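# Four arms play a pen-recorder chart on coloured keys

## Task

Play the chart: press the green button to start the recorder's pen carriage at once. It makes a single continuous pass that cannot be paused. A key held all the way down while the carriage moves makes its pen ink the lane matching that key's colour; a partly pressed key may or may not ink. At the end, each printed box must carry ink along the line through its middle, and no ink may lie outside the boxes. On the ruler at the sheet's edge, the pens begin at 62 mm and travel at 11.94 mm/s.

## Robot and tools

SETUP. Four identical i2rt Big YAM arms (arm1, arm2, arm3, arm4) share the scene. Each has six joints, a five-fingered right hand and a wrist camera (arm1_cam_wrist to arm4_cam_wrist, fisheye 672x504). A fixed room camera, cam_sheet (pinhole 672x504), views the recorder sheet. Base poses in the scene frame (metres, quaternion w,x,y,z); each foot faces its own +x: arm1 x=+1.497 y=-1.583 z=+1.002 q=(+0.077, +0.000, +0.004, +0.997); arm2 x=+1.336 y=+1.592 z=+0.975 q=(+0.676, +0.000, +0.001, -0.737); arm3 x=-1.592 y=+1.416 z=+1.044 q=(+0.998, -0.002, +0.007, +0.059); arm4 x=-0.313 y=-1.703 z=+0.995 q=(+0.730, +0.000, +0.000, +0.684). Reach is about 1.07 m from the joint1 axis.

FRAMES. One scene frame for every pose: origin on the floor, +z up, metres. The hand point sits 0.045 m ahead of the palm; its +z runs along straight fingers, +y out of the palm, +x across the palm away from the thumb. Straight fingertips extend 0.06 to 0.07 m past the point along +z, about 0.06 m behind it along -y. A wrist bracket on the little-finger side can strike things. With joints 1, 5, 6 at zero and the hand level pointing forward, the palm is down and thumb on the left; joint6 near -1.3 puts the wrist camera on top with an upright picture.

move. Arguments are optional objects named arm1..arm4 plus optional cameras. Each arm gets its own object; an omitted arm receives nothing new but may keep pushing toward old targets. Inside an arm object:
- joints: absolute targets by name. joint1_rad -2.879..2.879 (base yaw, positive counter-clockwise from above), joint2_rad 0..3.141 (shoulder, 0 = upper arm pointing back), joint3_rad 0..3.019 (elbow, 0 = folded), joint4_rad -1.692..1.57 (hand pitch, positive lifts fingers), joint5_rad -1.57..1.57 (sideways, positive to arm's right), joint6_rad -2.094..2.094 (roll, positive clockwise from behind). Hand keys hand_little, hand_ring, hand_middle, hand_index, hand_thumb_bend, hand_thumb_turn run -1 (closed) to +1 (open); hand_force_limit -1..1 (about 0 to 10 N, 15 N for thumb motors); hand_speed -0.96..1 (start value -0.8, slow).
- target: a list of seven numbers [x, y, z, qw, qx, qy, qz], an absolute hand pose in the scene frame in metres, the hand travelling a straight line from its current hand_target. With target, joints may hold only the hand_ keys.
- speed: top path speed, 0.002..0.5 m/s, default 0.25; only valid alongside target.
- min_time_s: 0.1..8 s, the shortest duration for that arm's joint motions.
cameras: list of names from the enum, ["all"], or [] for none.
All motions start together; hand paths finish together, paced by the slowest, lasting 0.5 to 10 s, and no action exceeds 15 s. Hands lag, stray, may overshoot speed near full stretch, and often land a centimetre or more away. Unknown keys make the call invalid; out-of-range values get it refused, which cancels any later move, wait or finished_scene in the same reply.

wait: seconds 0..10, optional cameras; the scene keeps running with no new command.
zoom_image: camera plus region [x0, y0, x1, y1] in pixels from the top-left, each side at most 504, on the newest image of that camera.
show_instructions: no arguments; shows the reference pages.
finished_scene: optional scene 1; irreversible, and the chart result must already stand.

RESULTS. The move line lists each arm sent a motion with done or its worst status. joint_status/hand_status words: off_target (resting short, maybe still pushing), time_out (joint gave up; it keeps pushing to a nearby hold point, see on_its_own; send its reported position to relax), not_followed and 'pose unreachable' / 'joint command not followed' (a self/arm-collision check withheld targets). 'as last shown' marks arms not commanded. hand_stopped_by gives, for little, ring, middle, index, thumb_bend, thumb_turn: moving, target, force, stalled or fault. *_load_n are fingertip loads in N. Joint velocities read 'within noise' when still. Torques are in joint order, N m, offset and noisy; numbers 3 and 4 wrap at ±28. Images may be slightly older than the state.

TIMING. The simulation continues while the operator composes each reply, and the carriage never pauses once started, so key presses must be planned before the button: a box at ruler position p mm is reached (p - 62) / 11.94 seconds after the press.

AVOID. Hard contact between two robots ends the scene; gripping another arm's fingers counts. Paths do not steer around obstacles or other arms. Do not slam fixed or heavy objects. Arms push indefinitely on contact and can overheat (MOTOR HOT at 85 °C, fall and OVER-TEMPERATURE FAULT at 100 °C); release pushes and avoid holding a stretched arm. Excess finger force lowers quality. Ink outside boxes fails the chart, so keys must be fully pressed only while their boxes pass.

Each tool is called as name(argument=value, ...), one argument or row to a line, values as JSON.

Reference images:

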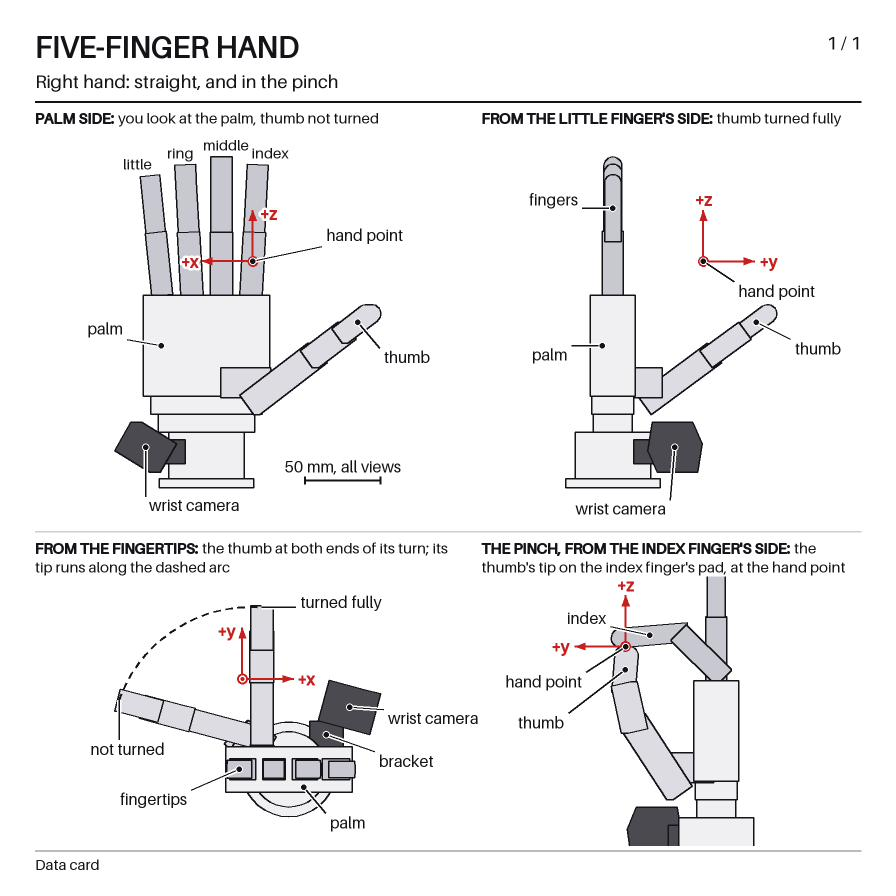

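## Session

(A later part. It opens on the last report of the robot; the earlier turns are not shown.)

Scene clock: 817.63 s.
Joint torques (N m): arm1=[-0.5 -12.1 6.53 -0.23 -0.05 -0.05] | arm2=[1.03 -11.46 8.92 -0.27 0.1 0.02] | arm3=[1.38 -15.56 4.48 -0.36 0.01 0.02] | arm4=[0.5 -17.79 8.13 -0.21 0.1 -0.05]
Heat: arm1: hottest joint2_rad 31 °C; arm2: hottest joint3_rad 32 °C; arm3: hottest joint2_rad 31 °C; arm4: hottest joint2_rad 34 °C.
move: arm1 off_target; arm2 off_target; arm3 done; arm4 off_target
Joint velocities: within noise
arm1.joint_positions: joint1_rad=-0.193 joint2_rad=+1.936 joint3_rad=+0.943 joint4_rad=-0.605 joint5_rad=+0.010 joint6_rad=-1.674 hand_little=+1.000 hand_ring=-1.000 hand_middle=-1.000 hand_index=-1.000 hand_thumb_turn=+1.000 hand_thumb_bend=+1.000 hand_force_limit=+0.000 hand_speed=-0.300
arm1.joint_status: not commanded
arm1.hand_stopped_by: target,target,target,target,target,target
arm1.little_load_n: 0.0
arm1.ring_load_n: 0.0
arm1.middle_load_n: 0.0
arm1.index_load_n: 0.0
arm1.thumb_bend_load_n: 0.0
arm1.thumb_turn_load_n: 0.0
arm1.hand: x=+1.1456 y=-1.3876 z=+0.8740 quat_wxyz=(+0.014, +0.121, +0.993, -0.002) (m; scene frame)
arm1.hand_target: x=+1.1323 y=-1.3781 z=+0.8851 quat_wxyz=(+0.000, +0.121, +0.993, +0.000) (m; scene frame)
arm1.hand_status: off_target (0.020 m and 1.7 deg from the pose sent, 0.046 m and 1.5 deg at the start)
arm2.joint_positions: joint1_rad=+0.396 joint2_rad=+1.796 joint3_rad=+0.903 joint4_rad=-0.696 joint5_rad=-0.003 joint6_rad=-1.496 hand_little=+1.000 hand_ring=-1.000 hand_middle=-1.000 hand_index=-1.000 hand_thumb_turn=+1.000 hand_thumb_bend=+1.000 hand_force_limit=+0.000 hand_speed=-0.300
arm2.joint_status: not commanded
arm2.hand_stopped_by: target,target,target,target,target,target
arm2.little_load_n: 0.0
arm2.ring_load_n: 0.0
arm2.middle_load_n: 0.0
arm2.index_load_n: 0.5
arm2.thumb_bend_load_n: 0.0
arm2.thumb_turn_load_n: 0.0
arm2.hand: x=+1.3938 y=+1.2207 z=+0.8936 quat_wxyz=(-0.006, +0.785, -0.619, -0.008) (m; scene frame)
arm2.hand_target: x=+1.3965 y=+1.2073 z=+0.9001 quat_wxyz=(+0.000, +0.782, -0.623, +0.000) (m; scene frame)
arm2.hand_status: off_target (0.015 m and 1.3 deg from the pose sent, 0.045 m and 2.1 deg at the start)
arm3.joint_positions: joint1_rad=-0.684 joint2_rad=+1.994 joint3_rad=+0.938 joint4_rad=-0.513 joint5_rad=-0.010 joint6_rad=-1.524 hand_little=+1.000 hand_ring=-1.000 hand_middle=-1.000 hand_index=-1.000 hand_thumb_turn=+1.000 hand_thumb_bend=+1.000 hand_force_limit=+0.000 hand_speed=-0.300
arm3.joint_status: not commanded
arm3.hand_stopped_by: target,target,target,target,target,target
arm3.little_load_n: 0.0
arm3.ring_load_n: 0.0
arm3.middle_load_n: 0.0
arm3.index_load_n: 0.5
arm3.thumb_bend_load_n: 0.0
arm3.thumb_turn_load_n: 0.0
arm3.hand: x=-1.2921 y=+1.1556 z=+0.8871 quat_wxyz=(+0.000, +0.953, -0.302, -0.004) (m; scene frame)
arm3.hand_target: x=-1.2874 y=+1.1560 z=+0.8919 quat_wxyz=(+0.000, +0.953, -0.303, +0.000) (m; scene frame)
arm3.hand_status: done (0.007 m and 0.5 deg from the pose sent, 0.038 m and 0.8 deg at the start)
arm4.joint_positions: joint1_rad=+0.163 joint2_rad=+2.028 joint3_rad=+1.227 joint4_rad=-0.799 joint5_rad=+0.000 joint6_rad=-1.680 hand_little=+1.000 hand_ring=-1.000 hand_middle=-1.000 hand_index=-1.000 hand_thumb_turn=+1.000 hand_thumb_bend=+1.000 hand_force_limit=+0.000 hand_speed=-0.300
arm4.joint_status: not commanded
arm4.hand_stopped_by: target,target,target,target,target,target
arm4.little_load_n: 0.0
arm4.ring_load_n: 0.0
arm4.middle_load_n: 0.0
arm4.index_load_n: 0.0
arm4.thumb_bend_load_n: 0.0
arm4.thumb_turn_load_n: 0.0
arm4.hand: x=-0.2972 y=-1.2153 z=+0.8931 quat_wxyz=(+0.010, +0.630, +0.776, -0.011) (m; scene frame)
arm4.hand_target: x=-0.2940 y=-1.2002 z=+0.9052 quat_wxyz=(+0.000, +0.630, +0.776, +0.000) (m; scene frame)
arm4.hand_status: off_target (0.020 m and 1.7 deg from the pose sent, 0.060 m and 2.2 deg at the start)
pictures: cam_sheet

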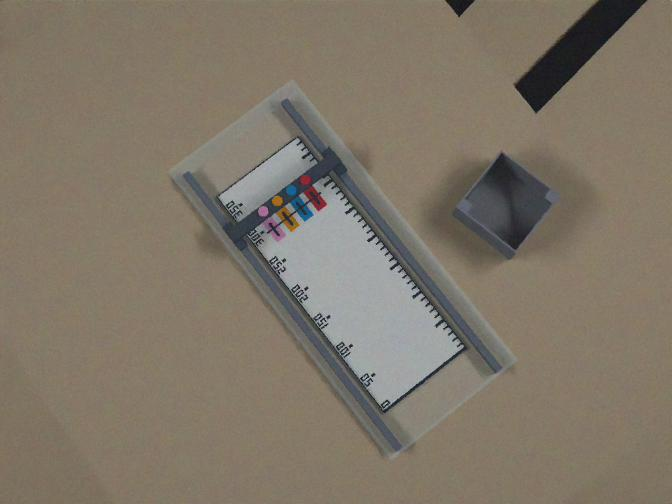

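move(
  cameras=["cam_sheet"],
)

zoom_image(
  camera="cam_sheet",
  region=[240, 150, 360, 260],
)

Scene clock: 820.73 s.
Joint torques (N m): arm1=[-0.56 -12.1 6.56 -0.24 -0.05 -0.06] | arm2=[1.08 -11.58 8.88 -0.28 0.1 0.03] | arm3=[1.26 -15.44 4.4 -0.21 0 0.02] | arm4=[0.5 -18.02 8.34 -0.31 0.1 -0.05]
Heat: arm1: hottest joint2_rad 31 °C; arm2: hottest joint3_rad 32 °C; arm3: hottest joint2_rad 31 °C; arm4: hottest joint2_rad 34 °C.
Joint velocities: within noise
arm1.joint_positions: joint1_rad=-0.193 joint2_rad=+1.936 joint3_rad=+0.943 joint4_rad=-0.605 joint5_rad=+0.010 joint6_rad=-1.674 hand_little=+1.000 hand_ring=-1.000 hand_middle=-1.000 hand_index=-1.000 hand_thumb_turn=+1.000 hand_thumb_bend=+1.000 hand_force_limit=+0.000 hand_speed=-0.300
arm1.joint_status: not commanded
arm1.hand_stopped_by: target,target,target,target,target,target
arm1.little_load_n: 0.0
arm1.ring_load_n: 0.0
arm1.middle_load_n: 0.0
arm1.index_load_n: 0.0
arm1.thumb_bend_load_n: 0.0
arm1.thumb_turn_load_n: 0.0
arm1.hand: x=+1.1456 y=-1.3876 z=+0.8740 quat_wxyz=(+0.014, +0.121, +0.993, -0.002) (m; scene frame)
arm1.hand_target: x=+1.1323 y=-1.3781 z=+0.8851 quat_wxyz=(+0.000, +0.121, +0.993, +0.000) (m; scene frame)
arm1.hand_status: off_target (0.020 m and 1.7 deg from the pose sent, 0.046 m and 1.5 deg at the start)
arm2.joint_positions: joint1_rad=+0.396 joint2_rad=+1.796 joint3_rad=+0.903 joint4_rad=-0.696 joint5_rad=-0.003 joint6_rad=-1.496 hand_little=+1.000 hand_ring=-1.000 hand_middle=-1.000 hand_index=-1.000 hand_thumb_turn=+1.000 hand_thumb_bend=+1.000 hand_force_limit=+0.000 hand_speed=-0.300
arm2.joint_status: not commanded
arm2.hand_stopped_by: target,target,target,target,target,target
arm2.little_load_n: 0.0
arm2.ring_load_n: 0.0
arm2.middle_load_n: 0.0
arm2.index_load_n: 0.5
arm2.thumb_bend_load_n: 0.0
arm2.thumb_turn_load_n: 0.0
arm2.hand: x=+1.3938 y=+1.2207 z=+0.8936 quat_wxyz=(-0.006, +0.785, -0.619, -0.008) (m; scene frame)
arm2.hand_target: x=+1.3965 y=+1.2073 z=+0.9001 quat_wxyz=(+0.000, +0.782, -0.623, +0.000) (m; scene frame)
arm2.hand_status: off_target (0.015 m and 1.3 deg from the pose sent, 0.045 m and 2.1 deg at the start)
arm3.joint_positions: joint1_rad=-0.684 joint2_rad=+1.994 joint3_rad=+0.938 joint4_rad=-0.513 joint5_rad=-0.010 joint6_rad=-1.524 hand_little=+1.000 hand_ring=-1.000 hand_middle=-1.000 hand_index=-1.000 hand_thumb_turn=+1.000 hand_thumb_bend=+1.000 hand_force_limit=+0.000 hand_speed=-0.300
arm3.joint_status: not commanded
arm3.hand_stopped_by: target,target,target,target,target,target
arm3.little_load_n: 0.0
arm3.ring_load_n: 0.0
arm3.middle_load_n: 0.0
arm3.index_load_n: 0.0
arm3.thumb_bend_load_n: 0.0
arm3.thumb_turn_load_n: 0.0
arm3.hand: x=-1.2921 y=+1.1556 z=+0.8871 quat_wxyz=(+0.000, +0.953, -0.302, -0.004) (m; scene frame)
arm3.hand_target: x=-1.2874 y=+1.1560 z=+0.8919 quat_wxyz=(+0.000, +0.953, -0.303, +0.000) (m; scene frame)
arm3.hand_status: done (0.007 m and 0.5 deg from the pose sent, 0.038 m and 0.8 deg at the start)
arm4.joint_positions: joint1_rad=+0.163 joint2_rad=+2.028 joint3_rad=+1.227 joint4_rad=-0.799 joint5_rad=+0.000 joint6_rad=-1.680 hand_little=+1.000 hand_ring=-1.000 hand_middle=-1.000 hand_index=-1.000 hand_thumb_turn=+1.000 hand_thumb_bend=+1.000 hand_force_limit=+0.000 hand_speed=-0.300
arm4.joint_status: not commanded
arm4.hand_stopped_by: target,target,target,target,target,target
arm4.little_load_n: 0.0
arm4.ring_load_n: 0.0
arm4.middle_load_n: 0.0
arm4.index_load_n: 0.0
arm4.thumb_bend_load_n: 0.0
arm4.thumb_turn_load_n: 0.0
arm4.hand: x=-0.2972 y=-1.2153 z=+0.8931 quat_wxyz=(+0.010, +0.630, +0.776, -0.011) (m; scene frame)
arm4.hand_target: x=-0.2940 y=-1.2002 z=+0.9052 quat_wxyz=(+0.000, +0.630, +0.776, +0.000) (m; scene frame)
arm4.hand_status: off_target (0.020 m and 1.7 deg from the pose sent, 0.060 m and 2.2 deg at the start)
pictures: cam_sheet

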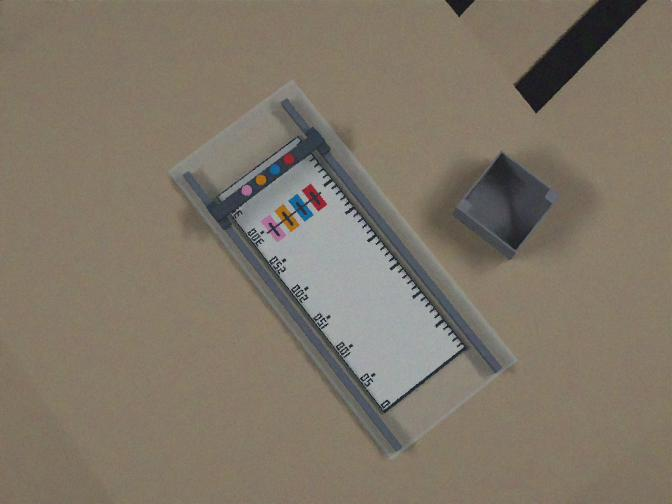

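Scaled by 4.200.

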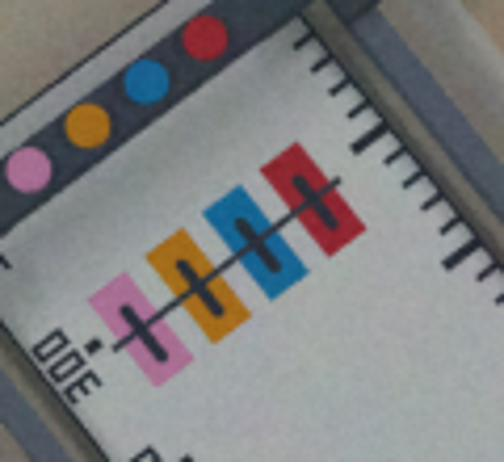

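finished_scene(
)

The scene is finished: the task was done.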